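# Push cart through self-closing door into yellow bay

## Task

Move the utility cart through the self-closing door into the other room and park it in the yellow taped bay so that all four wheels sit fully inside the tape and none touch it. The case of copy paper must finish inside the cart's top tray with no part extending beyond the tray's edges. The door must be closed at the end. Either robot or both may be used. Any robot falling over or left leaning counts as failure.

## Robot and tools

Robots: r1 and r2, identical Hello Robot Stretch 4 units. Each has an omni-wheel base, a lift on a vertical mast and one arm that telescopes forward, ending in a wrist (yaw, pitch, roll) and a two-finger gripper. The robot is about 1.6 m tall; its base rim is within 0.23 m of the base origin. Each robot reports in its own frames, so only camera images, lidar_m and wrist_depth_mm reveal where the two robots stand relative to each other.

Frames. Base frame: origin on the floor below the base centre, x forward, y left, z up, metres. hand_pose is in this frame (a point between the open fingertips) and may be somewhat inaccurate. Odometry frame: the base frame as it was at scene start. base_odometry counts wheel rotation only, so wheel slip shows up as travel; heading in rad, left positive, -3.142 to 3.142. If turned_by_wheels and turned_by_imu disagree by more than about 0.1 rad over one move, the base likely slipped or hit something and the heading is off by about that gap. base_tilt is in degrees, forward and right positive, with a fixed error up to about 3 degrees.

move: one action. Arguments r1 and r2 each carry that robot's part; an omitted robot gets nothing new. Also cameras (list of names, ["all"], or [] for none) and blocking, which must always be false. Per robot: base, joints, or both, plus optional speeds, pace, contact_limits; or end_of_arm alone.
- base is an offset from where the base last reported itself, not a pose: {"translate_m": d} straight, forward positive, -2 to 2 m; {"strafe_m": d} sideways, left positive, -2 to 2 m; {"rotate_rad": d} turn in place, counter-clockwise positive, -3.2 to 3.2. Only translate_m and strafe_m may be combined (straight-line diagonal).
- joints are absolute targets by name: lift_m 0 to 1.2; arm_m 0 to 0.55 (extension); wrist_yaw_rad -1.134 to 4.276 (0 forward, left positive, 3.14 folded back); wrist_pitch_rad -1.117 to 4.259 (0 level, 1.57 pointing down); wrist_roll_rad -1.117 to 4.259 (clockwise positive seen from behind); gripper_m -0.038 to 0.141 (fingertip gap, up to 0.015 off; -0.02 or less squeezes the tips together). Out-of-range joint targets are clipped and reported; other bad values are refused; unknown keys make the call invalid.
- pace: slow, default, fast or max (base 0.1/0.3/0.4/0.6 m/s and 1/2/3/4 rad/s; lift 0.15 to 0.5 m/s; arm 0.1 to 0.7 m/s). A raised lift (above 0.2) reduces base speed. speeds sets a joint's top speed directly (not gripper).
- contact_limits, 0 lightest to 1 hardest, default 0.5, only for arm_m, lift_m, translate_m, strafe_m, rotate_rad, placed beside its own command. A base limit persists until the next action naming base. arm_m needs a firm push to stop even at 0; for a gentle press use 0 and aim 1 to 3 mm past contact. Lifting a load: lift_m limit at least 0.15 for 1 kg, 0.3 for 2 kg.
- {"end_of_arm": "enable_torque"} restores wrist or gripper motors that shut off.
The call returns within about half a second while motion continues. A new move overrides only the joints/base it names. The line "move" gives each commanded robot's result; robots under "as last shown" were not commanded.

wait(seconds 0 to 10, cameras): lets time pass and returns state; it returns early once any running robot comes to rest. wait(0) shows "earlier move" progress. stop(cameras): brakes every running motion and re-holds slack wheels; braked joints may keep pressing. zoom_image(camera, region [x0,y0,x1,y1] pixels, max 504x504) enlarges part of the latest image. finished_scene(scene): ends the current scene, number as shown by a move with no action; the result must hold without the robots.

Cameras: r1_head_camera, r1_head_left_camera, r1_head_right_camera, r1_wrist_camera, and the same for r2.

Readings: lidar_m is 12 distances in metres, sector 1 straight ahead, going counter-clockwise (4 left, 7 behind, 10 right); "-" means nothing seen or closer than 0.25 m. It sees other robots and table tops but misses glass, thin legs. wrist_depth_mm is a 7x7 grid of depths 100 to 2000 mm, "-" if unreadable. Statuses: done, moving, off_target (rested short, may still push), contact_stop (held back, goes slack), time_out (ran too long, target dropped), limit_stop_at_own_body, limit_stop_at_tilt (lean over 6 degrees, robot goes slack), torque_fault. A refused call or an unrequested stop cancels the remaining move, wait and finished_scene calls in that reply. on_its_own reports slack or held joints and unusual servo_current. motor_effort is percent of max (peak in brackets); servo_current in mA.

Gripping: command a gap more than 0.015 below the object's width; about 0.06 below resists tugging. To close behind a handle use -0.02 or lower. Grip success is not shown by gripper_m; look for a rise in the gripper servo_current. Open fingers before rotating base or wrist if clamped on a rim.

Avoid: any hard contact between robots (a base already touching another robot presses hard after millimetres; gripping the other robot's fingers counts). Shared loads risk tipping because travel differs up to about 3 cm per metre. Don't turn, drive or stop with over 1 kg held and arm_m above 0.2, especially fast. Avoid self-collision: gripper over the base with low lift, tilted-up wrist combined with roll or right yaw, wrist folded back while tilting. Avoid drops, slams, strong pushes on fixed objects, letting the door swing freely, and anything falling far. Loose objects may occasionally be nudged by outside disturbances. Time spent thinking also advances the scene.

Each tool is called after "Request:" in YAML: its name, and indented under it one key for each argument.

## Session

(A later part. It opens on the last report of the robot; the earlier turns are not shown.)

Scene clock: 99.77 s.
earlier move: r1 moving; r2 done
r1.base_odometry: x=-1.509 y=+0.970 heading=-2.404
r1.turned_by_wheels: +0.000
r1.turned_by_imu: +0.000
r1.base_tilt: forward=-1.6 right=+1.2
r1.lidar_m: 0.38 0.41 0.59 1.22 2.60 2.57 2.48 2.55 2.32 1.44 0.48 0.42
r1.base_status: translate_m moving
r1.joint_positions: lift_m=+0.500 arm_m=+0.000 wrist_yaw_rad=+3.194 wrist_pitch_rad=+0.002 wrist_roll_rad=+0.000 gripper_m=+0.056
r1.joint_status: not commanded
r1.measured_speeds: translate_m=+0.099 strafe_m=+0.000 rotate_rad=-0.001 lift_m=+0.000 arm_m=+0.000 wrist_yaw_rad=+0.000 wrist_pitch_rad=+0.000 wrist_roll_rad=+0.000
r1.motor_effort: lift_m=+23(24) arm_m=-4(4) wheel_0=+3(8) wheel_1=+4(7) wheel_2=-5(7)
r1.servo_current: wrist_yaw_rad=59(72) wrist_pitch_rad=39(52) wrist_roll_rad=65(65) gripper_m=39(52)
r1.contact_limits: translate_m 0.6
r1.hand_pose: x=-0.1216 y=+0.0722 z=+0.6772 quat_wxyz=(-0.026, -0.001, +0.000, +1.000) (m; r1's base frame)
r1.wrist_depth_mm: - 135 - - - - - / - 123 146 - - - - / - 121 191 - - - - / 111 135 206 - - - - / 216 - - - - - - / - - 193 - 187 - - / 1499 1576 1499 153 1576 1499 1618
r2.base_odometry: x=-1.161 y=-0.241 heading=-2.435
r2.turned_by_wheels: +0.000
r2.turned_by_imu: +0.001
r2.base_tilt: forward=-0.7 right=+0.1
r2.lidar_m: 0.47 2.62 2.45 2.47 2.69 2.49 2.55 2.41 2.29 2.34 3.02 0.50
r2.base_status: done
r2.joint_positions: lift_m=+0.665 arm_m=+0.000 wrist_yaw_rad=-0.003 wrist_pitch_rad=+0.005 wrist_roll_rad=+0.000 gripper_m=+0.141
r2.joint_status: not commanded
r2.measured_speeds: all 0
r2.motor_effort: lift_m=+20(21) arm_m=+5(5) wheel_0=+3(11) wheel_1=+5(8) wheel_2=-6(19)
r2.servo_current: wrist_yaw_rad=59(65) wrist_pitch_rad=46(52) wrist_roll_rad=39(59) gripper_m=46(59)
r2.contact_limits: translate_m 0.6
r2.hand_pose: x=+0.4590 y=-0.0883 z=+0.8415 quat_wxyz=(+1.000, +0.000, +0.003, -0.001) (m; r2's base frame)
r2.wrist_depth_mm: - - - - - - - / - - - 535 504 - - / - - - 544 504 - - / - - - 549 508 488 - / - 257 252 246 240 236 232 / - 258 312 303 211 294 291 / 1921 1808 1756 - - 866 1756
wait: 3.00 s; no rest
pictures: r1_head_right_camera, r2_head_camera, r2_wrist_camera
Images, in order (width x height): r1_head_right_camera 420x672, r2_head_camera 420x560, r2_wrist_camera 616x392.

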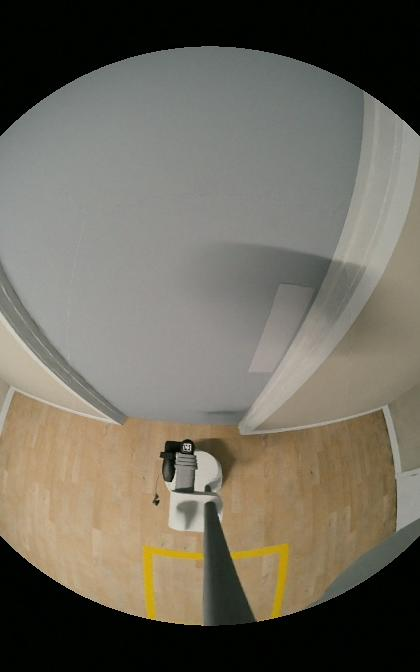

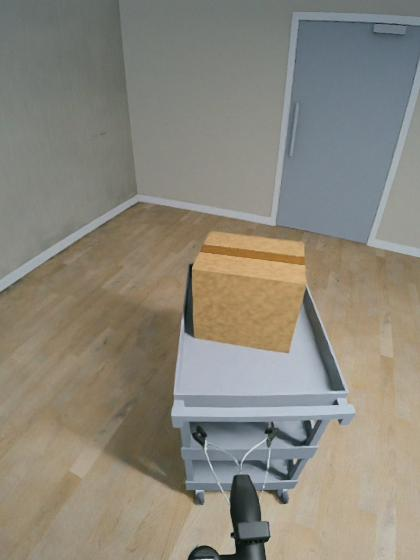

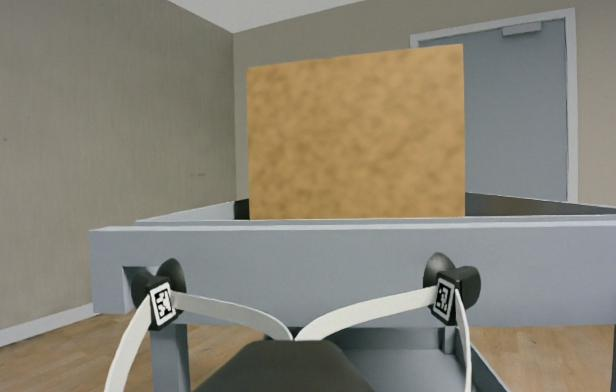

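Request:
move:
  blocking: false
  r2: {"base":{"translate_m":0.3},"pace":"slow","contact_limits":{"translate_m":0.6}}

Request:
wait:
  seconds: 4
  cameras: ["r1_head_right_camera","r2_head_camera","r2_wrist_camera"]

Scene clock: 104.30 s.
earlier move: r1 moving
move: r2 moving
r1.base_odometry: x=-1.844 y=+0.665 heading=-2.403
r1.turned_by_wheels: +0.001
r1.turned_by_imu: +0.018
r1.base_tilt: forward=-1.7 right=+1.3
r1.lidar_m: 0.25 - 0.25 0.37 2.61 3.01 2.90 3.02 0.36 0.31 2.30 0.26
r1.base_status: translate_m moving
r1.joint_positions: lift_m=+0.500 arm_m=+0.000 wrist_yaw_rad=+3.205 wrist_pitch_rad=+0.002 wrist_roll_rad=+0.000 gripper_m=+0.056
r1.joint_status: not commanded
r1.measured_speeds: translate_m=+0.100 strafe_m=-0.002 rotate_rad=+0.012 lift_m=+0.000 arm_m=-0.001 wrist_yaw_rad=+0.009 wrist_pitch_rad=+0.000 wrist_roll_rad=+0.000
r1.motor_effort: lift_m=+23(23) arm_m=+8(8) wheel_0=+9(15) wheel_1=+14(17) wheel_2=-14(17)
r1.servo_current: wrist_yaw_rad=65(78) wrist_pitch_rad=39(52) wrist_roll_rad=26(65) gripper_m=39(39)
r1.contact_limits: translate_m 0.6
r1.hand_pose: x=-0.1228 y=+0.0690 z=+0.6773 quat_wxyz=(-0.032, -0.001, +0.000, +0.999) (m; r1's base frame)
r1.wrist_depth_mm: - - 131 - - - - / - - 131 - - - - / - 114 132 - - - - / - 133 179 - - - - / 196 - - - - - - / 213 - 193 - 187 - - / 212 1464 1537 153 1499 1430 1618
r2.base_odometry: x=-1.170 y=-0.250 heading=-2.434
r2.turned_by_wheels: +0.000
r2.turned_by_imu: +0.001
r2.base_tilt: forward=-0.7 right=+0.1
r2.lidar_m: 0.47 2.64 2.45 2.49 2.67 2.49 2.58 2.45 2.28 2.35 3.08 0.53
r2.base_status: translate_m moving
r2.joint_positions: lift_m=+0.665 arm_m=+0.000 wrist_yaw_rad=-0.003 wrist_pitch_rad=+0.005 wrist_roll_rad=+0.000 gripper_m=+0.141
r2.joint_status: not commanded
r2.measured_speeds: translate_m=+0.049 strafe_m=+0.000 rotate_rad=+0.000 lift_m=+0.000 arm_m=+0.000 wrist_yaw_rad=+0.000 wrist_pitch_rad=+0.000 wrist_roll_rad=+0.000
r2.motor_effort: lift_m=+20(20) arm_m=+5(5) wheel_0=+8(12) wheel_1=+6(8) wheel_2=-13(14)
r2.servo_current: wrist_yaw_rad=46(52) wrist_pitch_rad=46(52) wrist_roll_rad=46(59) gripper_m=46(52)
r2.contact_limits: translate_m 0.6
r2.hand_pose: x=+0.4590 y=-0.0883 z=+0.8415 quat_wxyz=(+1.000, +0.000, +0.003, -0.001) (m; r2's base frame)
r2.wrist_depth_mm: - - - - - - - / - - - 539 504 - - / - - - 535 504 - - / - - - 539 496 488 - / - 253 247 242 238 234 230 / - 254 307 303 216 212 290 / 1863 1756 1756 - - 1618 1708
pictures: none

Scene clock: 107.07 s.
earlier move: r1 done; r2 moving
r1.base_odometry: x=-1.989 y=+0.533 heading=-2.403
r1.turned_by_wheels: -0.001
r1.turned_by_imu: +0.040
r1.base_tilt: forward=-1.6 right=+1.3
r1.lidar_m: 0.25 - 0.25 0.27 0.62 3.18 3.12 3.27 0.40 0.72 2.35 0.32
r1.base_status: done
r1.joint_positions: lift_m=+0.500 arm_m=+0.000 wrist_yaw_rad=+3.205 wrist_pitch_rad=+0.002 wrist_roll_rad=+0.000 gripper_m=+0.056
r1.joint_status: not commanded
r1.measured_speeds: all 0
r1.motor_effort: lift_m=+22(23) arm_m=+8(8) wheel_0=+7(15) wheel_1=+11(18) wheel_2=-11(17)
r1.servo_current: wrist_yaw_rad=72(98) wrist_pitch_rad=39(52) wrist_roll_rad=46(72) gripper_m=39(52)
r1.contact_limits: translate_m 0.6
r1.hand_pose: x=-0.1228 y=+0.0689 z=+0.6773 quat_wxyz=(-0.032, -0.001, +0.000, +0.999) (m; r1's base frame)
r1.wrist_depth_mm: - 132 131 - - - - / - - 132 - - - - / - 112 132 - - - - / - 133 181 - - - - / 199 - - - - - - / 214 - 194 - 187 - - / 212 1499 1430 153 1537 1464 1618
r2.base_odometry: x=-1.369 y=-0.419 heading=-2.434
r2.turned_by_wheels: +0.000
r2.turned_by_imu: +0.001
r2.base_tilt: forward=-0.7 right=+0.1
r2.lidar_m: 0.49 2.49 2.34 2.38 2.92 2.75 2.81 2.52 2.40 2.47 3.21 0.51
r2.base_status: translate_m moving
r2.joint_positions: lift_m=+0.665 arm_m=+0.000 wrist_yaw_rad=-0.003 wrist_pitch_rad=+0.005 wrist_roll_rad=+0.000 gripper_m=+0.141
r2.joint_status: not commanded
r2.measured_speeds: translate_m=+0.076 strafe_m=+0.000 rotate_rad=-0.001 lift_m=+0.000 arm_m=+0.000 wrist_yaw_rad=+0.000 wrist_pitch_rad=+0.000 wrist_roll_rad=+0.000
r2.motor_effort: lift_m=+20(20) arm_m=+5(5) wheel_0=+1(12) wheel_1=+6(8) wheel_2=-6(15)
r2.servo_current: wrist_yaw_rad=39(65) wrist_pitch_rad=46(52) wrist_roll_rad=46(59) gripper_m=52(59)
r2.contact_limits: translate_m 0.6
r2.hand_pose: x=+0.4590 y=-0.0883 z=+0.8415 quat_wxyz=(+1.000, +0.000, +0.003, -0.001) (m; r2's base frame)
r2.wrist_depth_mm: - - - - - - - / - - - 535 496 - - / - - - 539 496 - - / - - 585 544 504 - - / 272 263 254 249 241 234 229 / - 219 315 306 212 291 289 / 1863 1618 1756 - - 1618 1808
wait: 2.77 of 4 s (r1 has come to rest)
pictures: r1_head_right_camera, r2_head_camera, r2_wrist_camera
Images, in order (width x height): r1_head_right_camera 420x672, r2_head_camera 420x560, r2_wrist_camera 616x392.

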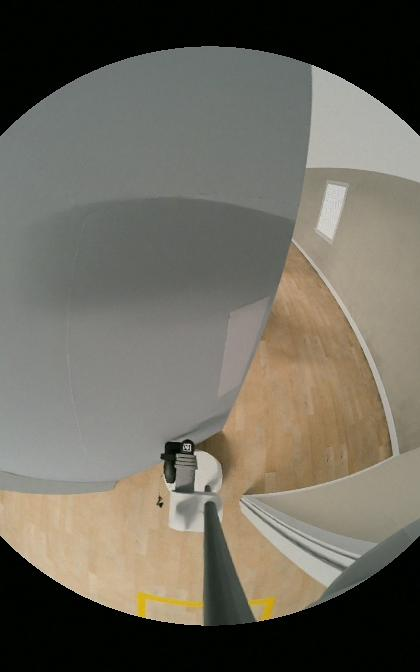

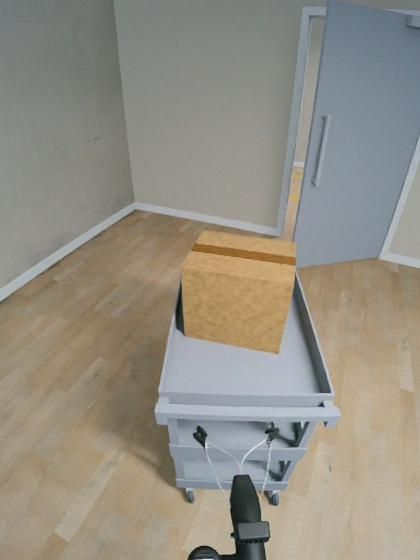

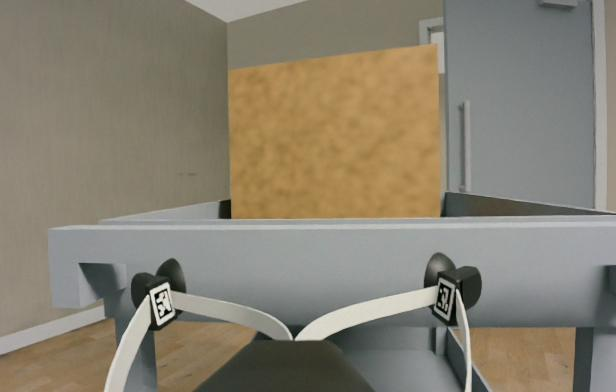

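Request:
move:
  blocking: false
  r1: {"base":{"translate_m":0.95,"strafe_m":-0.06},"pace":"slow","contact_limits":{"translate_m":0.65}}
  r2: {"base":{"translate_m":-0.06,"strafe_m":0.13}}

Request:
wait:
  seconds: 2

Request:
move:
  blocking: false
  r2: {"base":{"rotate_rad":-0.2}}

Request:
wait:
  seconds: 1
  cameras: ["r1_head_right_camera","r2_head_camera","r2_wrist_camera"]

Scene clock: 118.87 s.
earlier move: r2 done
move: r1 moving; r2 moving
r1.base_odometry: x=-1.999 y=+0.525 heading=-2.403
r1.turned_by_wheels: +0.001
r1.turned_by_imu: +0.001
r1.base_tilt: forward=-1.6 right=+1.3
r1.lidar_m: 0.25 - 0.25 0.25 0.57 3.17 3.12 3.29 0.42 0.82 2.36 0.32
r1.base_status: translate_m moving; strafe_m moving
r1.joint_positions: lift_m=+0.500 arm_m=+0.000 wrist_yaw_rad=+3.205 wrist_pitch_rad=+0.002 wrist_roll_rad=+0.000 gripper_m=+0.056
r1.joint_status: not commanded
r1.measured_speeds: translate_m=+0.048 strafe_m=-0.003 rotate_rad=-0.001 lift_m=+0.000 arm_m=+0.000 wrist_yaw_rad=+0.000 wrist_pitch_rad=+0.000 wrist_roll_rad=+0.000
r1.motor_effort: lift_m=+23(23) arm_m=+8(8) wheel_0=+10(10) wheel_1=+13(16) wheel_2=-15(16)
r1.servo_current: wrist_yaw_rad=72(78) wrist_pitch_rad=33(46) wrist_roll_rad=52(59) gripper_m=46(52)
r1.contact_limits: translate_m 0.65
r1.hand_pose: x=-0.1228 y=+0.0689 z=+0.6773 quat_wxyz=(-0.032, -0.001, +0.000, +0.999) (m; r1's base frame)
r1.wrist_depth_mm: - - 131 - - - - / - - 132 - - - - / - 114 132 - - - - / - 133 180 - - - - / 199 - - - - - - / 214 - 193 - 187 - - / 213 1464 1499 153 1499 1464 1618
r2.base_odometry: x=-1.360 y=-0.449 heading=-2.434
r2.turned_by_wheels: +0.000
r2.turned_by_imu: +0.001
r2.base_tilt: forward=-0.6 right=+0.1
r2.lidar_m: 0.49 2.48 2.29 2.34 2.93 2.74 2.80 2.58 2.43 2.48 3.24 0.53
r2.base_status: translate_m moving; strafe_m moving
r2.joint_positions: lift_m=+0.665 arm_m=+0.000 wrist_yaw_rad=-0.003 wrist_pitch_rad=+0.005 wrist_roll_rad=+0.000 gripper_m=+0.141
r2.joint_status: not commanded
r2.measured_speeds: translate_m=-0.053 strafe_m=+0.110 rotate_rad=+0.004 lift_m=+0.000 arm_m=+0.000 wrist_yaw_rad=+0.000 wrist_pitch_rad=+0.000 wrist_roll_rad=+0.000
r2.motor_effort: lift_m=+20(20) arm_m=+5(5) wheel_0=-10(13) wheel_1=+9(9) wheel_2=+9(10)
r2.servo_current: wrist_yaw_rad=46(59) wrist_pitch_rad=52(52) wrist_roll_rad=39(59) gripper_m=46(59)
r2.hand_pose: x=+0.4590 y=-0.0883 z=+0.8415 quat_wxyz=(+1.000, +0.000, +0.003, -0.001) (m; r2's base frame)
r2.wrist_depth_mm: - - - - - - - / - - - 549 512 - - / - - - 554 508 - - / - - - 554 512 615 - / - 278 268 262 254 247 241 / - 281 329 319 212 300 300 / 1756 351 1921 - - 878 1756
pictures: none

Scene clock: 120.17 s.
earlier move: r1 moving; r2 done
r1.base_odometry: x=-2.091 y=+0.451 heading=-2.402
r1.turned_by_wheels: +0.000
r1.turned_by_imu: +0.000
r1.base_tilt: forward=-1.6 right=+1.3
r1.lidar_m: 0.25 0.26 0.25 0.25 0.46 3.33 3.23 0.50 0.47 1.36 2.33 0.39
r1.base_status: translate_m moving; strafe_m moving
r1.joint_positions: lift_m=+0.500 arm_m=+0.000 wrist_yaw_rad=+3.196 wrist_pitch_rad=+0.002 wrist_roll_rad=+0.000 gripper_m=+0.056
r1.joint_status: not commanded
r1.measured_speeds: translate_m=+0.100 strafe_m=-0.008 rotate_rad=-0.001 lift_m=+0.000 arm_m=+0.000 wrist_yaw_rad=+0.000 wrist_pitch_rad=+0.000 wrist_roll_rad=+0.000
r1.motor_effort: lift_m=+23(23) arm_m=+5(8) wheel_0=+10(10) wheel_1=+13(16) wheel_2=-11(17)
r1.servo_current: wrist_yaw_rad=39(85) wrist_pitch_rad=39(52) wrist_roll_rad=39(65) gripper_m=46(52)
r1.contact_limits: translate_m 0.65
r1.hand_pose: x=-0.1219 y=+0.0715 z=+0.6773 quat_wxyz=(-0.027, -0.001, +0.000, +1.000) (m; r1's base frame)
r1.wrist_depth_mm: - 133 133 - - - - / - 116 133 - - - - / - 114 138 - - - - / - 134 185 - - - - / 204 - - - - - - / 213 - 194 - 187 - - / 216 1537 1499 143 1499 1464 1661
r2.base_odometry: x=-1.259 y=-0.496 heading=-2.434
r2.turned_by_wheels: +0.000
r2.turned_by_imu: +0.000
r2.base_tilt: forward=-0.7 right=+0.0
r2.lidar_m: 0.54 2.38 2.25 2.27 2.82 2.66 2.72 2.65 2.50 2.56 3.37 0.55
r2.base_status: done
r2.joint_positions: lift_m=+0.665 arm_m=+0.000 wrist_yaw_rad=-0.003 wrist_pitch_rad=+0.005 wrist_roll_rad=+0.000 gripper_m=+0.141
r2.joint_status: not commanded
r2.measured_speeds: all 0
r2.motor_effort: lift_m=+20(20) arm_m=+5(5) wheel_0=+0(13) wheel_1=+3(10) wheel_2=+5(10)
r2.servo_current: wrist_yaw_rad=33(65) wrist_pitch_rad=46(52) wrist_roll_rad=52(59) gripper_m=52(59)
r2.hand_pose: x=+0.4590 y=-0.0883 z=+0.8415 quat_wxyz=(+1.000, +0.000, +0.003, -0.001) (m; r2's base frame)
r2.wrist_depth_mm: - - - - - - - / - - - - 585 549 - / - - - - 580 549 - / - - - 627 585 549 - / - - - 373 366 303 347 / - - 329 160 186 204 - / 1808 1808 1863 - - - 1756
wait: 1.30 of 2 s (r2 has come to rest)
pictures: none

Scene clock: 120.67 s.
earlier move: r1 moving
move: r2 moving
r1.base_odometry: x=-2.130 y=+0.420 heading=-2.402
r1.turned_by_wheels: +0.000
r1.turned_by_imu: +0.000
r1.base_tilt: forward=-1.6 right=+1.3
r1.lidar_m: 0.25 0.25 0.25 0.25 0.41 3.38 3.31 0.48 0.49 1.56 2.34 1.73
r1.base_status: translate_m moving; strafe_m moving
r1.joint_positions: lift_m=+0.500 arm_m=+0.000 wrist_yaw_rad=+3.196 wrist_pitch_rad=+0.002 wrist_roll_rad=+0.000 gripper_m=+0.056
r1.joint_status: not commanded
r1.measured_speeds: translate_m=+0.099 strafe_m=-0.008 rotate_rad=+0.004 lift_m=+0.000 arm_m=+0.000 wrist_yaw_rad=+0.000 wrist_pitch_rad=+0.000 wrist_roll_rad=+0.000
r1.motor_effort: lift_m=+22(23) arm_m=+5(5) wheel_0=+8(10) wheel_1=+11(16) wheel_2=-10(11)
r1.servo_current: wrist_yaw_rad=39(59) wrist_pitch_rad=46(52) wrist_roll_rad=52(59) gripper_m=39(46)
r1.contact_limits: translate_m 0.65
r1.hand_pose: x=-0.1219 y=+0.0715 z=+0.6773 quat_wxyz=(-0.027, -0.001, +0.000, +1.000) (m; r1's base frame)
r1.wrist_depth_mm: - 133 133 - - - - / - 116 133 - - - - / - 114 138 - - - - / - 134 185 - - - - / 205 - - - - - - / 213 - 193 - 187 - - / 217 1499 1430 143 1618 1464 1661
r2.base_odometry: x=-1.259 y=-0.496 heading=-2.617
r2.turned_by_wheels: -0.183
r2.turned_by_imu: -0.178
r2.base_tilt: forward=-0.7 right=+0.0
r2.lidar_m: 0.55 2.59 2.24 2.26 2.63 2.66 2.66 2.91 2.50 2.50 2.91 0.59
r2.base_status: rotate_rad moving
r2.joint_positions: lift_m=+0.665 arm_m=+0.000 wrist_yaw_rad=-0.003 wrist_pitch_rad=+0.005 wrist_roll_rad=+0.000 gripper_m=+0.141
r2.joint_status: not commanded
r2.measured_speeds: translate_m=-0.001 strafe_m=-0.001 rotate_rad=-0.293 lift_m=+0.000 arm_m=+0.000 wrist_yaw_rad=+0.000 wrist_pitch_rad=+0.000 wrist_roll_rad=+0.000
r2.motor_effort: lift_m=+20(20) arm_m=+5(5) wheel_0=+0(10) wheel_1=+4(10) wheel_2=+4(11)
r2.servo_current: wrist_yaw_rad=52(52) wrist_pitch_rad=39(52) wrist_roll_rad=52(52) gripper_m=52(52)
r2.hand_pose: x=+0.4590 y=-0.0882 z=+0.8415 quat_wxyz=(+1.000, +0.000, +0.003, -0.001) (m; r2's base frame)
r2.wrist_depth_mm: - - - - - - - / - - - 621 603 - - / - - - 621 603 - - / - - 640 621 603 - - / - 343 387 392 397 402 375 / - - 216 - 198 433 - / 1863 1808 399 - - 1756 1537
pictures: none

Scene clock: 121.10 s.
earlier move: r1 moving; r2 done
r1.base_odometry: x=-2.164 y=+0.393 heading=-2.403
r1.turned_by_wheels: +0.000
r1.turned_by_imu: +0.000
r1.base_tilt: forward=-1.6 right=+1.2
r1.lidar_m: 0.25 0.25 0.26 0.25 0.39 3.41 3.36 0.52 0.56 1.76 2.33 1.65
r1.base_status: translate_m moving; strafe_m moving
r1.joint_positions: lift_m=+0.500 arm_m=+0.000 wrist_yaw_rad=+3.196 wrist_pitch_rad=+0.002 wrist_roll_rad=+0.000 gripper_m=+0.056
r1.joint_status: not commanded
r1.measured_speeds: translate_m=+0.100 strafe_m=-0.007 rotate_rad=-0.005 lift_m=+0.000 arm_m=+0.000 wrist_yaw_rad=+0.000 wrist_pitch_rad=+0.000 wrist_roll_rad=+0.000
r1.motor_effort: lift_m=+22(23) arm_m=+5(5) wheel_0=+9(10) wheel_1=+13(16) wheel_2=-9(11)
r1.servo_current: wrist_yaw_rad=59(59) wrist_pitch_rad=39(52) wrist_roll_rad=52(59) gripper_m=46(46)
r1.contact_limits: translate_m 0.65
r1.hand_pose: x=-0.1219 y=+0.0715 z=+0.6773 quat_wxyz=(-0.027, -0.001, +0.000, +1.000) (m; r1's base frame)
r1.wrist_depth_mm: - 132 133 - - - - / - 116 132 - - - - / - 114 138 - - - - / - 134 185 - - - - / 204 - - - - - - / 213 - 195 - 187 - - / 217 1537 1430 143 1464 1464 1618
r2.base_odometry: x=-1.259 y=-0.496 heading=-2.633
r2.turned_by_wheels: -0.016
r2.turned_by_imu: -0.016
r2.base_tilt: forward=-0.7 right=+0.1
r2.lidar_m: 0.53 2.61 2.26 2.26 2.60 2.63 2.65 2.90 2.51 2.50 2.88 0.58
r2.base_status: done
r2.joint_positions: lift_m=+0.665 arm_m=+0.000 wrist_yaw_rad=-0.003 wrist_pitch_rad=+0.005 wrist_roll_rad=+0.000 gripper_m=+0.141
r2.joint_status: not commanded
r2.measured_speeds: all 0
r2.motor_effort: lift_m=+20(20) arm_m=+5(5) wheel_0=+3(10) wheel_1=+1(10) wheel_2=+4(11)
r2.servo_current: wrist_yaw_rad=46(52) wrist_pitch_rad=39(52) wrist_roll_rad=46(52) gripper_m=52(52)
r2.hand_pose: x=+0.4590 y=-0.0882 z=+0.8415 quat_wxyz=(+1.000, +0.000, +0.003, -0.001) (m; r2's base frame)
r2.wrist_depth_mm: - - - - - - - / - - - 621 - - - / - - 634 615 - - - / - - 640 615 609 - - / - 325 387 397 399 410 377 / - - 196 1025 213 427 - / 1808 1708 1756 - - 1808 1756
wait: 0.43 of 1 s (r2 has come to rest)
pictures: r1_head_right_camera, r2_head_camera, r2_wrist_camera
Images, in order (width x height): r1_head_right_camera 420x672, r2_head_camera 420x560, r2_wrist_camera 616x392.

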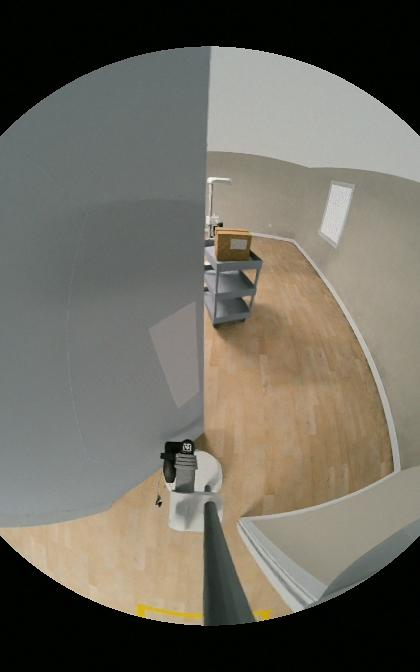

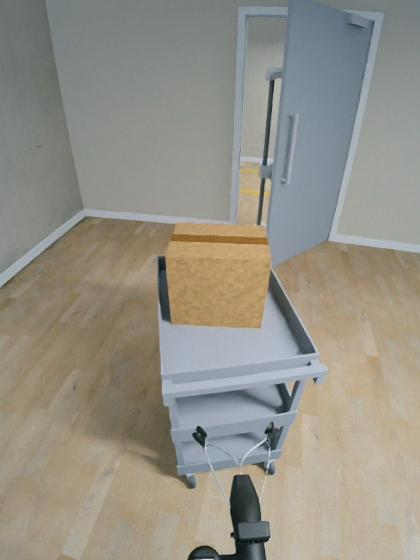

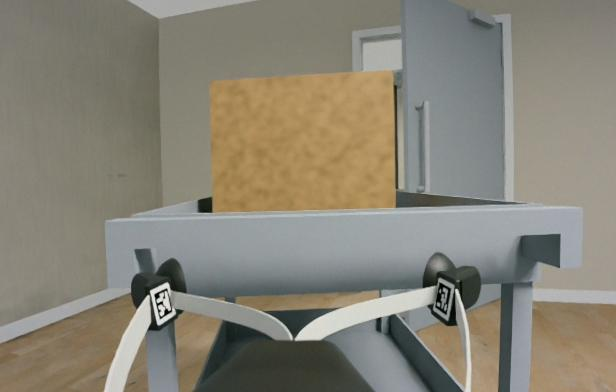

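Request:
move:
  blocking: false
  r2: {"base":{"strafe_m":0.15}}

Request:
wait:
  seconds: 1.5

Request:
move:
  blocking: false
  r2: {"base":{"translate_m":0.32},"pace":"slow","contact_limits":{"translate_m":0.6}}

Request:
wait:
  seconds: 4
  cameras: ["r1_head_left_camera","r1_head_right_camera","r2_head_camera","r2_wrist_camera"]

Scene clock: 129.97 s.
earlier move: r1 done
move: r2 moving
r1.base_odometry: x=-2.732 y=-0.063 heading=-2.403
r1.turned_by_wheels: +0.000
r1.turned_by_imu: -0.001
r1.base_tilt: forward=-1.6 right=+1.3
r1.lidar_m: 0.75 3.48 2.59 2.52 1.48 0.99 0.80 0.85 1.63 2.20 2.31 0.84
r1.base_status: done
r1.joint_positions: lift_m=+0.500 arm_m=+0.000 wrist_yaw_rad=+3.196 wrist_pitch_rad=+0.002 wrist_roll_rad=+0.000 gripper_m=+0.056
r1.joint_status: not commanded
r1.measured_speeds: all 0
r1.motor_effort: lift_m=+22(23) arm_m=+4(4) wheel_0=+4(4) wheel_1=+4(4) wheel_2=-1(1)
r1.servo_current: wrist_yaw_rad=39(59) wrist_pitch_rad=39(46) wrist_roll_rad=59(59) gripper_m=39(46)
r1.contact_limits: translate_m 0.65
r1.hand_pose: x=-0.1219 y=+0.0715 z=+0.6773 quat_wxyz=(-0.027, -0.001, +0.000, +1.000) (m; r1's base frame)
r1.wrist_depth_mm: - 134 - - - - - / - 122 135 - - - - / - 125 159 - - - - / 108 135 195 - - - - / 137 - - - - - - / 220 - 190 - 187 - - / - 141 - 137 - - -
r2.base_odometry: x=-1.241 y=-0.528 heading=-2.633
r2.turned_by_wheels: +0.000
r2.turned_by_imu: +0.001
r2.base_tilt: forward=-0.7 right=+0.1
r2.lidar_m: 0.54 2.58 2.22 2.19 2.52 2.64 2.66 2.95 2.53 2.53 2.96 0.59
r2.base_status: strafe_m moving
r2.joint_positions: lift_m=+0.665 arm_m=+0.000 wrist_yaw_rad=-0.003 wrist_pitch_rad=+0.005 wrist_roll_rad=+0.000 gripper_m=+0.141
r2.joint_status: not commanded
r2.measured_speeds: translate_m=+0.001 strafe_m=+0.142 rotate_rad=-0.008 lift_m=+0.000 arm_m=+0.000 wrist_yaw_rad=+0.000 wrist_pitch_rad=+0.000 wrist_roll_rad=+0.000
r2.motor_effort: lift_m=+20(20) arm_m=+5(5) wheel_0=-12(12) wheel_1=+10(12) wheel_2=+0(3)
r2.servo_current: wrist_yaw_rad=46(72) wrist_pitch_rad=46(52) wrist_roll_rad=52(59) gripper_m=52(59)
r2.hand_pose: x=+0.4590 y=-0.0882 z=+0.8415 quat_wxyz=(+1.000, +0.000, +0.003, -0.001) (m; r2's base frame)
r2.wrist_depth_mm: - - - - - - - / - - - 627 603 - - / - - - 627 609 - - / - - 640 621 603 - - / - - 387 392 399 407 415 / - - 216 1008 199 - - / 1921 1808 394 - - 1756 1537
pictures: none

Scene clock: 131.20 s.
earlier move: r2 done
r1.base_odometry: x=-2.732 y=-0.063 heading=-2.403
r1.turned_by_wheels: +0.000
r1.turned_by_imu: +0.000
r1.base_tilt: forward=-1.6 right=+1.3
r1.lidar_m: 0.74 3.49 2.60 2.52 1.50 1.06 0.95 1.00 1.65 2.20 2.33 0.84
r1.base_status: done
r1.joint_positions: lift_m=+0.500 arm_m=+0.000 wrist_yaw_rad=+3.196 wrist_pitch_rad=+0.002 wrist_roll_rad=+0.000 gripper_m=+0.056
r1.joint_status: not commanded
r1.measured_speeds: all 0
r1.motor_effort: lift_m=+23(23) arm_m=+4(4) wheel_0=+4(5) wheel_1=+4(4) wheel_2=-1(1)
r1.servo_current: wrist_yaw_rad=59(72) wrist_pitch_rad=46(52) wrist_roll_rad=39(65) gripper_m=46(46)
r1.contact_limits: translate_m 0.65
r1.hand_pose: x=-0.1219 y=+0.0715 z=+0.6773 quat_wxyz=(-0.027, -0.001, +0.000, +1.000) (m; r1's base frame)
r1.wrist_depth_mm: - 135 - - - - - / - 122 135 - - - - / - 125 158 - - - - / 108 136 194 - - - - / 137 - - - - - - / 222 - 191 - 188 - - / - 140 - 136 - - -
r2.base_odometry: x=-1.186 y=-0.627 heading=-2.633
r2.turned_by_wheels: +0.000
r2.turned_by_imu: +0.000
r2.base_tilt: forward=-0.7 right=+0.0
r2.lidar_m: 0.54 2.46 2.09 2.10 2.41 2.62 2.62 3.03 2.65 2.65 3.08 0.57
r2.base_status: done
r2.joint_positions: lift_m=+0.665 arm_m=+0.000 wrist_yaw_rad=-0.003 wrist_pitch_rad=+0.005 wrist_roll_rad=+0.000 gripper_m=+0.141
r2.joint_status: not commanded
r2.measured_speeds: all 0
r2.motor_effort: lift_m=+20(20) arm_m=+5(5) wheel_0=-1(15) wheel_1=+1(13) wheel_2=+0(3)
r2.servo_current: wrist_yaw_rad=46(72) wrist_pitch_rad=46(59) wrist_roll_rad=46(59) gripper_m=52(59)
r2.hand_pose: x=+0.4590 y=-0.0882 z=+0.8415 quat_wxyz=(+1.000, +0.000, +0.003, -0.001) (m; r2's base frame)
r2.wrist_depth_mm: - - - - - - - / - - - - 615 597 - / - - - 627 609 603 - / - - - 634 615 597 - / - - - 322 384 389 399 / - - - 320 191 866 - / 1808 1756 1921 - - 809 1756
wait: 1.23 of 1.5 s (r2 has come to rest)
pictures: none

Scene clock: 131.70 s.
move: r2 moving
r1: as last shown
r1.lidar_m: 0.73 3.48 2.57 2.50 1.49 1.08 0.98 1.06 1.66 2.19 2.31 0.82
r1.motor_effort: lift_m=+22(23) arm_m=+4(4) wheel_0=+4(5) wheel_1=+4(4) wheel_2=-1(1)
r1.servo_current: wrist_yaw_rad=33(65) wrist_pitch_rad=46(46) wrist_roll_rad=72(72) gripper_m=46(52)
r1.contact_limits: translate_m 0.65
r1.wrist_depth_mm: - 134 - - - - - / - 122 135 - - - - / - 125 159 - - - - / 108 135 194 - - - - / 137 - - - - - - / 220 - 190 - 187 - - / - 141 - 137 - - -
r2.base_odometry: x=-1.196 y=-0.633 heading=-2.633
r2.turned_by_wheels: +0.000
r2.turned_by_imu: +0.000
r2.base_tilt: forward=-0.6 right=+0.1
r2.lidar_m: 0.51 2.44 2.10 2.07 2.42 2.64 2.63 3.09 2.67 2.65 3.05 0.56
r2.base_status: translate_m moving
r2.joint_positions: lift_m=+0.665 arm_m=+0.000 wrist_yaw_rad=-0.003 wrist_pitch_rad=+0.005 wrist_roll_rad=+0.000 gripper_m=+0.141
r2.joint_status: not commanded
r2.measured_speeds: translate_m=+0.049 strafe_m=+0.000 rotate_rad=+0.001 lift_m=+0.000 arm_m=+0.000 wrist_yaw_rad=+0.000 wrist_pitch_rad=+0.000 wrist_roll_rad=+0.000
r2.motor_effort: lift_m=+20(20) arm_m=+5(5) wheel_0=+5(9) wheel_1=+5(7) wheel_2=-10(10)
r2.servo_current: wrist_yaw_rad=59(59) wrist_pitch_rad=39(52) wrist_roll_rad=46(52) gripper_m=52(65)
r2.contact_limits: translate_m 0.6
r2.hand_pose: x=+0.4590 y=-0.0882 z=+0.8415 quat_wxyz=(+1.000, +0.000, +0.003, -0.001) (m; r2's base frame)
r2.wrist_depth_mm: - - - - - - - / - - - - 603 - - / - - - 615 609 585 - / - - - 627 597 591 - / - - - 309 373 322 389 / - - - 166 187 866 - / 1863 1808 1863 - - 820 1756
pictures: none

Scene clock: 135.67 s.
earlier move: r2 done
r1.base_odometry: x=-2.732 y=-0.063 heading=-2.403
r1.turned_by_wheels: +0.000
r1.turned_by_imu: +0.000
r1.base_tilt: forward=-1.6 right=+1.3
r1.lidar_m: 0.59 3.48 2.60 2.50 1.51 1.12 1.06 1.14 1.67 2.21 2.31 0.62
r1.base_status: not commanded
r1.joint_positions: lift_m=+0.500 arm_m=+0.000 wrist_yaw_rad=+3.196 wrist_pitch_rad=+0.002 wrist_roll_rad=+0.000 gripper_m=+0.056
r1.joint_status: not commanded
r1.measured_speeds: all 0
r1.motor_effort: lift_m=+23(23) arm_m=+4(4) wheel_0=+4(5) wheel_1=+4(4) wheel_2=-1(1)
r1.servo_current: wrist_yaw_rad=52(72) wrist_pitch_rad=39(52) wrist_roll_rad=33(72) gripper_m=46(52)
r1.contact_limits: translate_m 0.65
r1.hand_pose: x=-0.1219 y=+0.0715 z=+0.6773 quat_wxyz=(-0.027, -0.001, +0.000, +1.000) (m; r1's base frame)
r1.wrist_depth_mm: - 134 - - - - - / - 122 135 - - - - / - 125 159 - - - - / 108 135 194 - - - - / 137 - - - - - - / 221 - 190 - 187 - - / - 140 - 137 - - -
r2.base_odometry: x=-1.465 y=-0.783 heading=-2.632
r2.turned_by_wheels: +0.000
r2.turned_by_imu: +0.003
r2.base_tilt: forward=-0.7 right=+0.1
r2.lidar_m: 0.44 2.35 2.02 2.02 2.34 2.93 2.91 3.18 2.74 2.74 0.64 0.48
r2.base_status: done
r2.joint_positions: lift_m=+0.665 arm_m=+0.000 wrist_yaw_rad=+0.002 wrist_pitch_rad=+0.005 wrist_roll_rad=+0.001 gripper_m=+0.141
r2.joint_status: not commanded
r2.measured_speeds: all 0
r2.motor_effort: lift_m=+20(20) arm_m=+4(5) wheel_0=+9(13) wheel_1=+5(8) wheel_2=-6(16)
r2.servo_current: wrist_yaw_rad=46(65) wrist_pitch_rad=39(52) wrist_roll_rad=52(59) gripper_m=46(65)
r2.contact_limits: translate_m 0.6
r2.hand_pose: x=+0.4594 y=-0.0868 z=+0.8415 quat_wxyz=(+1.000, +0.000, +0.003, +0.001) (m; r2's base frame)
r2.wrist_depth_mm: - - - - - 445 - / - - - 473 462 445 - / - - - 480 466 452 - / - - - 484 469 449 585 / - - 177 171 174 178 181 / - 200 167 230 188 243 247 / 1863 1863 1618 - - - 1618
wait: 3.97 of 4 s (r2 has come to rest)
pictures: r1_head_left_camera, r1_head_right_camera, r2_head_camera, r2_wrist_camera
Images, in order (width x height): r1_head_left_camera 420x672, r1_head_right_camera 420x672, r2_head_camera 420x560, r2_wrist_camera 616x392.

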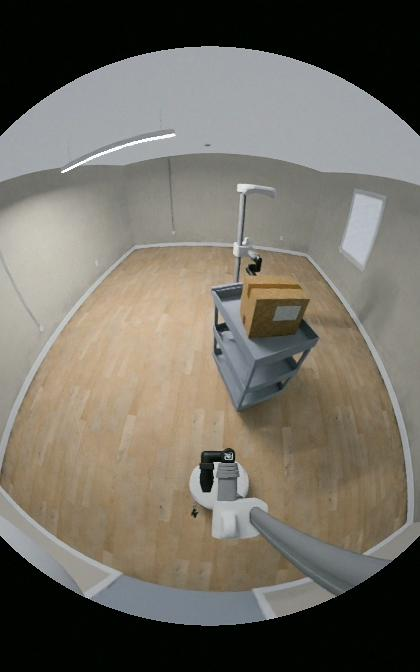

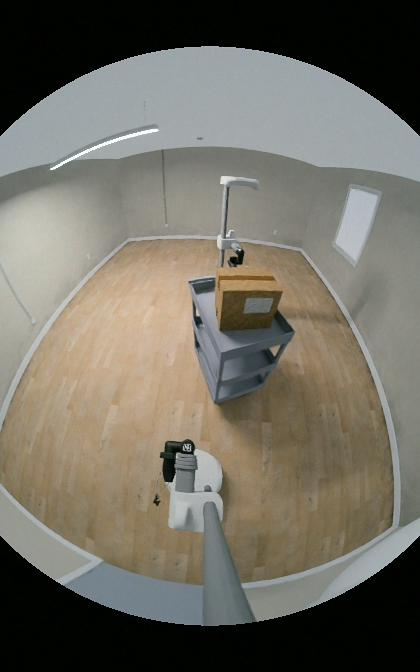

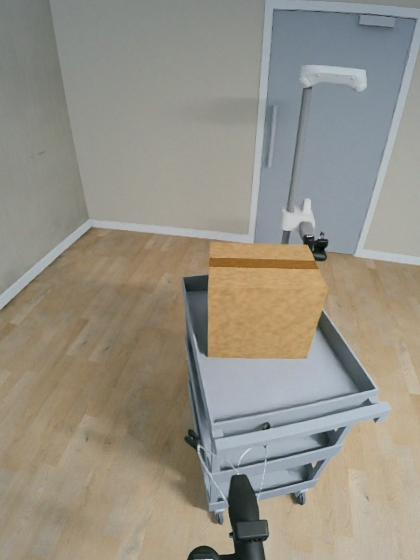

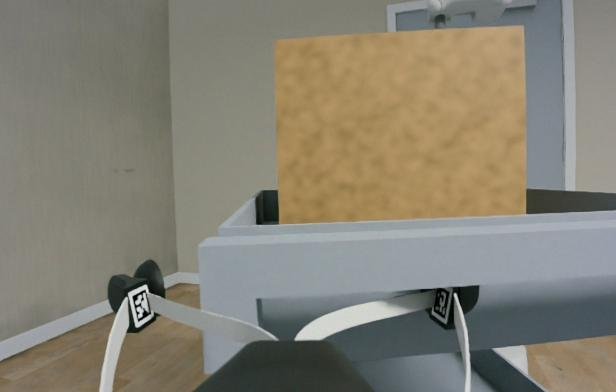

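Request:
move:
  blocking: false
  r1: {"base":{"translate_m":-0.37,"strafe_m":0.34},"joints":{"lift_m":0.9}}
  r2: {"base":{"translate_m":-0.05,"strafe_m":0.1}}

Request:
wait:
  seconds: 3

Request:
wait:
  seconds: 2

Request:
move:
  blocking: false
  r1: {"base":{"rotate_rad":-2.42},"joints":{"wrist_yaw_rad":0,"gripper_m":0.12}}
  r2: {"base":{"translate_m":0.3,"strafe_m":-0.03},"pace":"slow","contact_limits":{"translate_m":0.6}}

Request:
wait:
  seconds: 4

Request:
wait:
  seconds: 2
  cameras: ["r1_head_left_camera","r1_head_camera","r1_wrist_camera","r2_head_camera","r2_wrist_camera"]

Scene clock: 201.00 s.
move: r1 moving; r2 moving
r1.base_odometry: x=-2.699 y=-0.063 heading=-2.403
r1.turned_by_wheels: +0.000
r1.turned_by_imu: +0.000
r1.base_tilt: forward=-1.6 right=+1.3
r1.lidar_m: 0.62 3.42 2.57 2.49 1.45 1.08 1.04 1.13 1.62 2.23 2.34 0.62
r1.base_status: translate_m moving; strafe_m moving
r1.joint_positions: lift_m=+0.538 arm_m=+0.000 wrist_yaw_rad=+3.196 wrist_pitch_rad=+0.002 wrist_roll_rad=+0.000 gripper_m=+0.056
r1.joint_status: lift_m moving
r1.measured_speeds: translate_m=-0.094 strafe_m=+0.087 rotate_rad=+0.007 lift_m=+0.146 arm_m=+0.000 wrist_yaw_rad=+0.000 wrist_pitch_rad=+0.000 wrist_roll_rad=+0.000
r1.motor_effort: lift_m=+26(27) arm_m=+4(4) wheel_0=-9(11) wheel_1=+3(8) wheel_2=+7(8)
r1.servo_current: wrist_yaw_rad=65(65) wrist_pitch_rad=46(46) wrist_roll_rad=52(59) gripper_m=46(46)
r1.hand_pose: x=-0.1219 y=+0.0715 z=+0.7152 quat_wxyz=(-0.027, -0.001, +0.000, +1.000) (m; r1's base frame)
r1.wrist_depth_mm: - 135 - - - - - / - 122 135 - - - - / - 125 160 - - - - / 108 135 195 - - - - / 137 - - - - - - / 221 - 190 - 187 - - / - 141 - 136 - - -
r2.base_odometry: x=-1.439 y=-0.800 heading=-2.632
r2.turned_by_wheels: +0.000
r2.turned_by_imu: +0.001
r2.base_tilt: forward=-0.6 right=+0.1
r2.lidar_m: 0.46 2.35 2.00 2.00 2.28 2.90 2.90 3.18 2.77 2.77 0.67 0.50
r2.base_status: translate_m moving; strafe_m moving
r2.joint_positions: lift_m=+0.665 arm_m=+0.000 wrist_yaw_rad=+0.002 wrist_pitch_rad=+0.005 wrist_roll_rad=+0.001 gripper_m=+0.141
r2.joint_status: not commanded
r2.measured_speeds: translate_m=-0.057 strafe_m=+0.108 rotate_rad=+0.002 lift_m=+0.000 arm_m=+0.000 wrist_yaw_rad=-0.003 wrist_pitch_rad=+0.000 wrist_roll_rad=+0.000
r2.motor_effort: lift_m=+20(20) arm_m=+5(5) wheel_0=-13(16) wheel_1=+8(10) wheel_2=+10(11)
r2.servo_current: wrist_yaw_rad=59(59) wrist_pitch_rad=39(52) wrist_roll_rad=46(52) gripper_m=52(52)
r2.hand_pose: x=+0.4594 y=-0.0868 z=+0.8415 quat_wxyz=(+1.000, +0.000, +0.003, +0.001) (m; r2's base frame)
r2.wrist_depth_mm: - - - - - 466 - / - - - 492 477 466 - / - - - 492 477 466 - / - - - 500 484 469 597 / - - - 182 187 190 195 / - - 191 181 247 196 263 / 1863 1708 1921 - - - 1708
pictures: none

Scene clock: 202.13 s.
earlier move: r1 moving; r2 done
r1.base_odometry: x=-2.413 y=-0.064 heading=-2.403
r1.turned_by_wheels: +0.000
r1.turned_by_imu: +0.001
r1.base_tilt: forward=-1.6 right=+1.3
r1.lidar_m: 1.01 3.18 2.38 2.31 1.16 0.87 0.84 0.89 1.29 2.42 2.53 0.87
r1.base_status: translate_m moving; strafe_m moving
r1.joint_positions: lift_m=+0.827 arm_m=+0.000 wrist_yaw_rad=+3.196 wrist_pitch_rad=+0.002 wrist_roll_rad=+0.000 gripper_m=+0.056
r1.joint_status: lift_m moving
r1.measured_speeds: translate_m=-0.222 strafe_m=+0.204 rotate_rad=-0.002 lift_m=+0.214 arm_m=+0.000 wrist_yaw_rad=+0.000 wrist_pitch_rad=+0.000 wrist_roll_rad=+0.000
r1.motor_effort: lift_m=+26(28) arm_m=+4(4) wheel_0=-7(13) wheel_1=+4(8) wheel_2=+5(9)
r1.servo_current: wrist_yaw_rad=46(65) wrist_pitch_rad=39(52) wrist_roll_rad=72(72) gripper_m=39(46)
r1.hand_pose: x=-0.1219 y=+0.0715 z=+1.0045 quat_wxyz=(-0.027, -0.001, +0.000, +1.000) (m; r1's base frame)
r1.wrist_depth_mm: - 135 - - - - - / - 122 134 - - - - / - 124 160 - - 931 - / 108 135 196 - - - - / 137 - - - - - - / 222 - 191 - 188 - - / - 140 - 137 - - -
r2.base_odometry: x=-1.372 y=-0.846 heading=-2.632
r2.turned_by_wheels: +0.000
r2.turned_by_imu: +0.000
r2.base_tilt: forward=-0.7 right=+0.1
r2.lidar_m: 0.50 2.24 1.95 1.93 2.22 2.87 2.85 3.28 2.79 2.81 0.71 0.51
r2.base_status: done
r2.joint_positions: lift_m=+0.665 arm_m=+0.000 wrist_yaw_rad=+0.001 wrist_pitch_rad=+0.005 wrist_roll_rad=+0.001 gripper_m=+0.141
r2.joint_status: not commanded
r2.measured_speeds: all 0
r2.motor_effort: lift_m=+20(20) arm_m=+5(5) wheel_0=-4(16) wheel_1=+3(10) wheel_2=+4(11)
r2.servo_current: wrist_yaw_rad=46(59) wrist_pitch_rad=46(52) wrist_roll_rad=52(59) gripper_m=46(59)
r2.hand_pose: x=+0.4593 y=-0.0871 z=+0.8415 quat_wxyz=(+1.000, +0.000, +0.003, +0.001) (m; r2's base frame)
r2.wrist_depth_mm: - - - - - - - / - - - - 517 504 500 / - - - - 521 508 500 / - - - - 525 512 500 / - - - 866 216 220 226 / - - - - 215 195 1576 / 1756 1708 1808 - - - 1464
wait: 1.13 of 3 s (r2 has come to rest)
pictures: none

Scene clock: 203.60 s.
earlier move: r1 done
r1.base_odometry: x=-2.229 y=-0.065 heading=-2.403
r1.turned_by_wheels: +0.000
r1.turned_by_imu: +0.000
r1.base_tilt: forward=-1.6 right=+1.3
r1.lidar_m: 1.31 3.01 2.25 2.18 1.01 0.74 0.69 0.76 1.08 2.54 2.67 1.07
r1.base_status: done
r1.joint_positions: lift_m=+0.900 arm_m=+0.000 wrist_yaw_rad=+3.196 wrist_pitch_rad=+0.002 wrist_roll_rad=+0.000 gripper_m=+0.056
r1.joint_status: all done
r1.measured_speeds: all 0
r1.motor_effort: lift_m=+24(28) arm_m=+4(4) wheel_0=-3(13) wheel_1=+1(8) wheel_2=+0(9)
r1.servo_current: wrist_yaw_rad=65(72) wrist_pitch_rad=46(52) wrist_roll_rad=39(72) gripper_m=46(52)
r1.hand_pose: x=-0.1219 y=+0.0715 z=+1.0772 quat_wxyz=(-0.027, -0.001, +0.000, +1.000) (m; r1's base frame)
r1.wrist_depth_mm: - 135 - - - - - / - 122 135 - - - - / - 123 163 - - - - / 108 135 195 - - - - / 137 - - - - - - / 222 - 190 - 188 - - / - 140 - 137 - - -
r2.base_odometry: x=-1.372 y=-0.846 heading=-2.632
r2.turned_by_wheels: +0.000
r2.turned_by_imu: +0.000
r2.base_tilt: forward=-0.6 right=+0.1
r2.lidar_m: 0.52 2.24 1.94 1.94 2.26 2.85 2.85 3.25 2.80 2.81 0.73 0.51
r2.base_status: done
r2.joint_positions: lift_m=+0.665 arm_m=+0.000 wrist_yaw_rad=+0.001 wrist_pitch_rad=+0.005 wrist_roll_rad=+0.001 gripper_m=+0.141
r2.joint_status: not commanded
r2.measured_speeds: all 0
r2.motor_effort: lift_m=+20(20) arm_m=+5(5) wheel_0=-4(16) wheel_1=+3(10) wheel_2=+4(11)
r2.servo_current: wrist_yaw_rad=46(59) wrist_pitch_rad=46(52) wrist_roll_rad=52(59) gripper_m=52(59)
r2.hand_pose: x=+0.4593 y=-0.0871 z=+0.8415 quat_wxyz=(+1.000, +0.000, +0.003, +0.001) (m; r2's base frame)
r2.wrist_depth_mm: - - - - - - - / - - - - 517 504 496 / - - - - 521 508 500 / - - - - 530 512 500 / - - - 854 216 220 226 / - - - - 215 196 1576 / 1756 1661 1863 - - - 1576
wait: 1.47 of 2 s (r1 has come to rest)
pictures: none

Scene clock: 204.10 s.
move: r1 moving; r2 moving
r1.base_odometry: x=-2.229 y=-0.065 heading=-2.643
r1.turned_by_wheels: -0.240
r1.turned_by_imu: -0.241
r1.base_tilt: forward=-1.6 right=+1.3
r1.lidar_m: 1.04 4.03 2.47 2.18 1.30 0.79 0.69 0.70 0.88 1.65 2.54 1.14
r1.base_status: rotate_rad moving
r1.joint_positions: lift_m=+0.900 arm_m=+0.000 wrist_yaw_rad=+2.607 wrist_pitch_rad=+0.002 wrist_roll_rad=+0.000 gripper_m=+0.075
r1.joint_status: wrist_yaw_rad moving; gripper_m moving
r1.measured_speeds: translate_m=+0.000 strafe_m=+0.001 rotate_rad=-0.931 lift_m=+0.000 arm_m=+0.000 wrist_yaw_rad=-1.818 wrist_pitch_rad=+0.000 wrist_roll_rad=+0.000
r1.motor_effort: lift_m=+24(24) arm_m=+4(4) wheel_0=+10(10) wheel_1=+8(8) wheel_2=+7(7)
r1.servo_current: wrist_yaw_rad=111(111) wrist_pitch_rad=39(46) wrist_roll_rad=52(52) gripper_m=72(72)
r1.hand_pose: x=-0.0328 y=+0.2221 z=+1.0772 quat_wxyz=(+0.264, -0.001, +0.000, +0.965) (m; r1's base frame)
r1.wrist_depth_mm: - - - - - - - / - - - - - - - / - - - - - - - / - - - - - - - / - - - - - - - / - - 191 - 186 - - / - 144 - 137 - - -
r2.base_odometry: x=-1.384 y=-0.851 heading=-2.632
r2.turned_by_wheels: +0.000
r2.turned_by_imu: +0.000
r2.base_tilt: forward=-0.7 right=+0.1
r2.lidar_m: 0.48 2.24 1.92 1.94 2.23 2.87 2.86 3.25 2.81 2.83 0.68 0.49
r2.base_status: translate_m moving; strafe_m moving
r2.joint_positions: lift_m=+0.665 arm_m=+0.000 wrist_yaw_rad=+0.000 wrist_pitch_rad=+0.005 wrist_roll_rad=+0.001 gripper_m=+0.141
r2.joint_status: not commanded
r2.measured_speeds: translate_m=+0.048 strafe_m=-0.005 rotate_rad=+0.000 lift_m=+0.000 arm_m=+0.000 wrist_yaw_rad=+0.000 wrist_pitch_rad=+0.000 wrist_roll_rad=+0.000
r2.motor_effort: lift_m=+20(20) arm_m=+5(5) wheel_0=+6(7) wheel_1=+5(5) wheel_2=-11(11)
r2.servo_current: wrist_yaw_rad=39(59) wrist_pitch_rad=46(52) wrist_roll_rad=52(52) gripper_m=46(52)
r2.contact_limits: translate_m 0.6
r2.hand_pose: x=+0.4592 y=-0.0874 z=+0.8415 quat_wxyz=(+1.000, +0.000, +0.003, +0.000) (m; r2's base frame)
r2.wrist_depth_mm: - - - - - - - / - - - - 512 496 492 / - - - - 512 504 492 / - - - - 517 500 496 / - - - 842 206 211 282 / - - - 842 206 198 285 / 1708 1756 1863 - - - 1537
pictures: none

Scene clock: 206.17 s.
earlier move: r1 done; r2 moving
r1.base_odometry: x=-2.229 y=-0.065 heading=+1.460
r1.turned_by_wheels: -2.180
r1.turned_by_imu: -2.191
r1.base_tilt: forward=-1.6 right=+1.2
r1.lidar_m: 0.80 1.42 2.53 0.93 0.96 5.06 2.57 2.21 1.49 0.85 0.70 0.70
r1.base_status: done
r1.joint_positions: lift_m=+0.900 arm_m=+0.000 wrist_yaw_rad=+0.003 wrist_pitch_rad=+0.002 wrist_roll_rad=+0.000 gripper_m=+0.120
r1.joint_status: all done
r1.measured_speeds: all 0
r1.motor_effort: lift_m=+24(24) arm_m=+4(4) wheel_0=+2(10) wheel_1=+0(10) wheel_2=+0(8)
r1.servo_current: wrist_yaw_rad=59(117) wrist_pitch_rad=46(52) wrist_roll_rad=65(65) gripper_m=46(91)
r1.hand_pose: x=+0.4595 y=-0.0867 z=+1.0772 quat_wxyz=(+1.000, +0.000, +0.001, +0.001) (m; r1's base frame)
r1.wrist_depth_mm: - - - - 539 473 415 / - - - - 544 477 424 / - - - - 544 480 421 / - - - - 549 477 424 / - - - - 554 480 424 / - 195 - - 191 452 424 / - 140 - 143 539 484 424
r2.base_odometry: x=-1.562 y=-0.928 heading=-2.632
r2.turned_by_wheels: +0.000
r2.turned_by_imu: +0.000
r2.base_tilt: forward=-0.7 right=+0.1
r2.lidar_m: 0.45 2.19 1.88 1.91 2.18 3.04 3.06 3.33 2.84 2.85 0.68 0.43
r2.base_status: translate_m moving; strafe_m moving
r2.joint_positions: lift_m=+0.665 arm_m=+0.000 wrist_yaw_rad=-0.004 wrist_pitch_rad=+0.005 wrist_roll_rad=+0.001 gripper_m=+0.141
r2.joint_status: not commanded
r2.measured_speeds: translate_m=+0.102 strafe_m=-0.010 rotate_rad=+0.002 lift_m=+0.000 arm_m=+0.000 wrist_yaw_rad=+0.000 wrist_pitch_rad=+0.000 wrist_roll_rad=+0.000
r2.motor_effort: lift_m=+20(20) arm_m=+5(5) wheel_0=+6(11) wheel_1=+5(7) wheel_2=-11(16)
r2.servo_current: wrist_yaw_rad=46(59) wrist_pitch_rad=46(52) wrist_roll_rad=33(65) gripper_m=46(59)
r2.contact_limits: translate_m 0.6
r2.hand_pose: x=+0.4589 y=-0.0885 z=+0.8415 quat_wxyz=(+1.000, +0.000, +0.003, -0.002) (m; r2's base frame)
r2.wrist_depth_mm: - - - - - - - / - - - 484 473 462 1499 / - - - 484 477 466 - / - - - 488 480 469 574 / - - - 230 174 182 185 / - - 217 171 178 247 256 / 1708 1756 1708 - - - 1430
wait: 2.07 of 4 s (r1 has come to rest)
pictures: none

Scene clock: 207.90 s.
earlier move: r2 done
r1.base_odometry: x=-2.229 y=-0.065 heading=+1.460
r1.turned_by_wheels: +0.000
r1.turned_by_imu: +0.000
r1.base_tilt: forward=-1.5 right=+1.3
r1.lidar_m: 0.82 1.42 2.52 0.90 0.99 4.99 2.59 2.19 1.54 0.83 0.69 0.71
r1.base_status: done
r1.joint_positions: lift_m=+0.900 arm_m=+0.000 wrist_yaw_rad=+0.003 wrist_pitch_rad=+0.002 wrist_roll_rad=+0.000 gripper_m=+0.120
r1.joint_status: all done
r1.measured_speeds: all 0
r1.motor_effort: lift_m=+24(24) arm_m=+4(4) wheel_0=+2(10) wheel_1=+1(10) wheel_2=+0(8)
r1.servo_current: wrist_yaw_rad=46(117) wrist_pitch_rad=39(52) wrist_roll_rad=46(65) gripper_m=39(91)
r1.hand_pose: x=+0.4595 y=-0.0867 z=+1.0772 quat_wxyz=(+1.000, +0.000, +0.001, +0.001) (m; r1's base frame)
r1.wrist_depth_mm: - - - - 544 473 418 / - - - - 544 477 418 / - - - - 549 477 418 / - - - - 549 480 421 / - - - - 554 480 424 / - 194 - - 192 452 424 / - 140 - 143 539 484 424
r2.base_odometry: x=-1.649 y=-0.966 heading=-2.632
r2.turned_by_wheels: +0.000
r2.turned_by_imu: +0.001
r2.base_tilt: forward=-0.6 right=+0.1
r2.lidar_m: 0.46 2.21 1.86 1.90 2.16 3.13 3.14 3.31 2.87 2.87 0.69 0.47
r2.base_status: done
r2.joint_positions: lift_m=+0.665 arm_m=+0.000 wrist_yaw_rad=-0.001 wrist_pitch_rad=+0.005 wrist_roll_rad=+0.001 gripper_m=+0.141
r2.joint_status: not commanded
r2.measured_speeds: all 0
r2.motor_effort: lift_m=+20(20) arm_m=+5(5) wheel_0=+8(12) wheel_1=+5(7) wheel_2=-7(16)
r2.servo_current: wrist_yaw_rad=39(65) wrist_pitch_rad=39(52) wrist_roll_rad=39(65) gripper_m=46(59)
r2.contact_limits: translate_m 0.6
r2.hand_pose: x=+0.4592 y=-0.0876 z=+0.8415 quat_wxyz=(+1.000, +0.000, +0.003, +0.000) (m; r2's base frame)
r2.wrist_depth_mm: - - - - - - - / - - - 488 477 473 - / - - - 488 484 469 - / - - - 488 484 477 603 / - - - 175 180 187 191 / - - 200 174 189 254 262 / 1708 1756 1863 - - - 1366
wait: 1.73 of 2 s (r2 has come to rest)
pictures: r1_head_camera, r1_head_left_camera, r1_wrist_camera, r2_head_camera, r2_wrist_camera
Images, in order (width x height): r1_head_camera 420x560, r1_head_left_camera 420x672, r1_wrist_camera 616x392, r2_head_camera 420x560, r2_wrist_camera 616x392.

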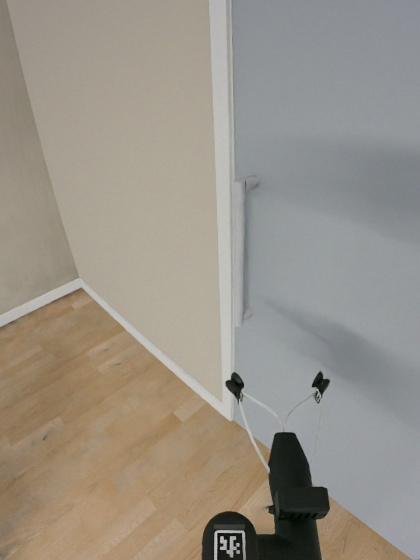

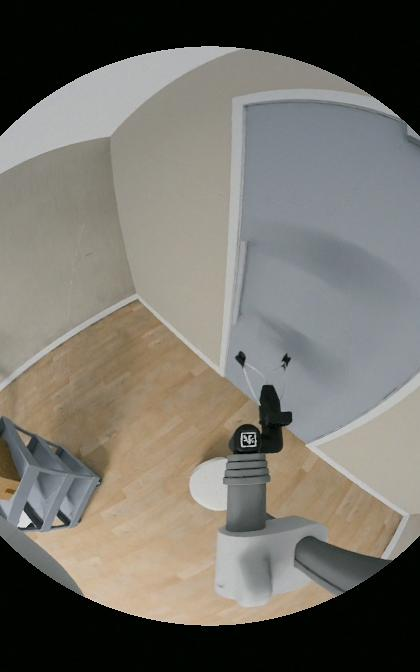

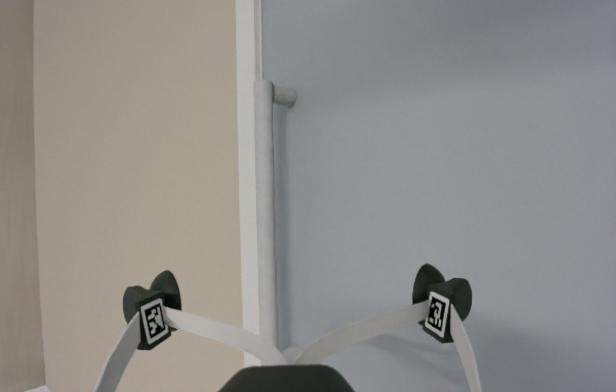

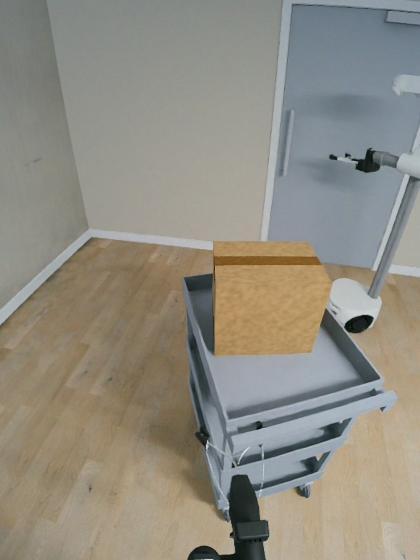

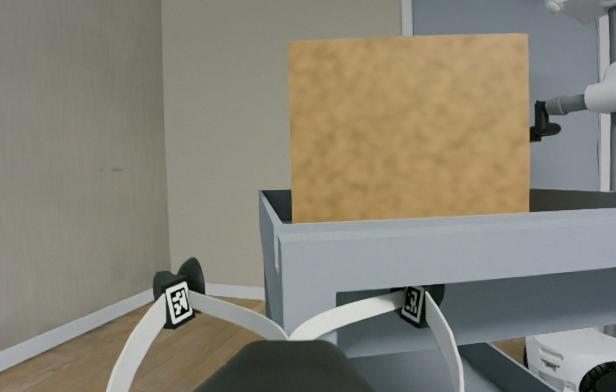

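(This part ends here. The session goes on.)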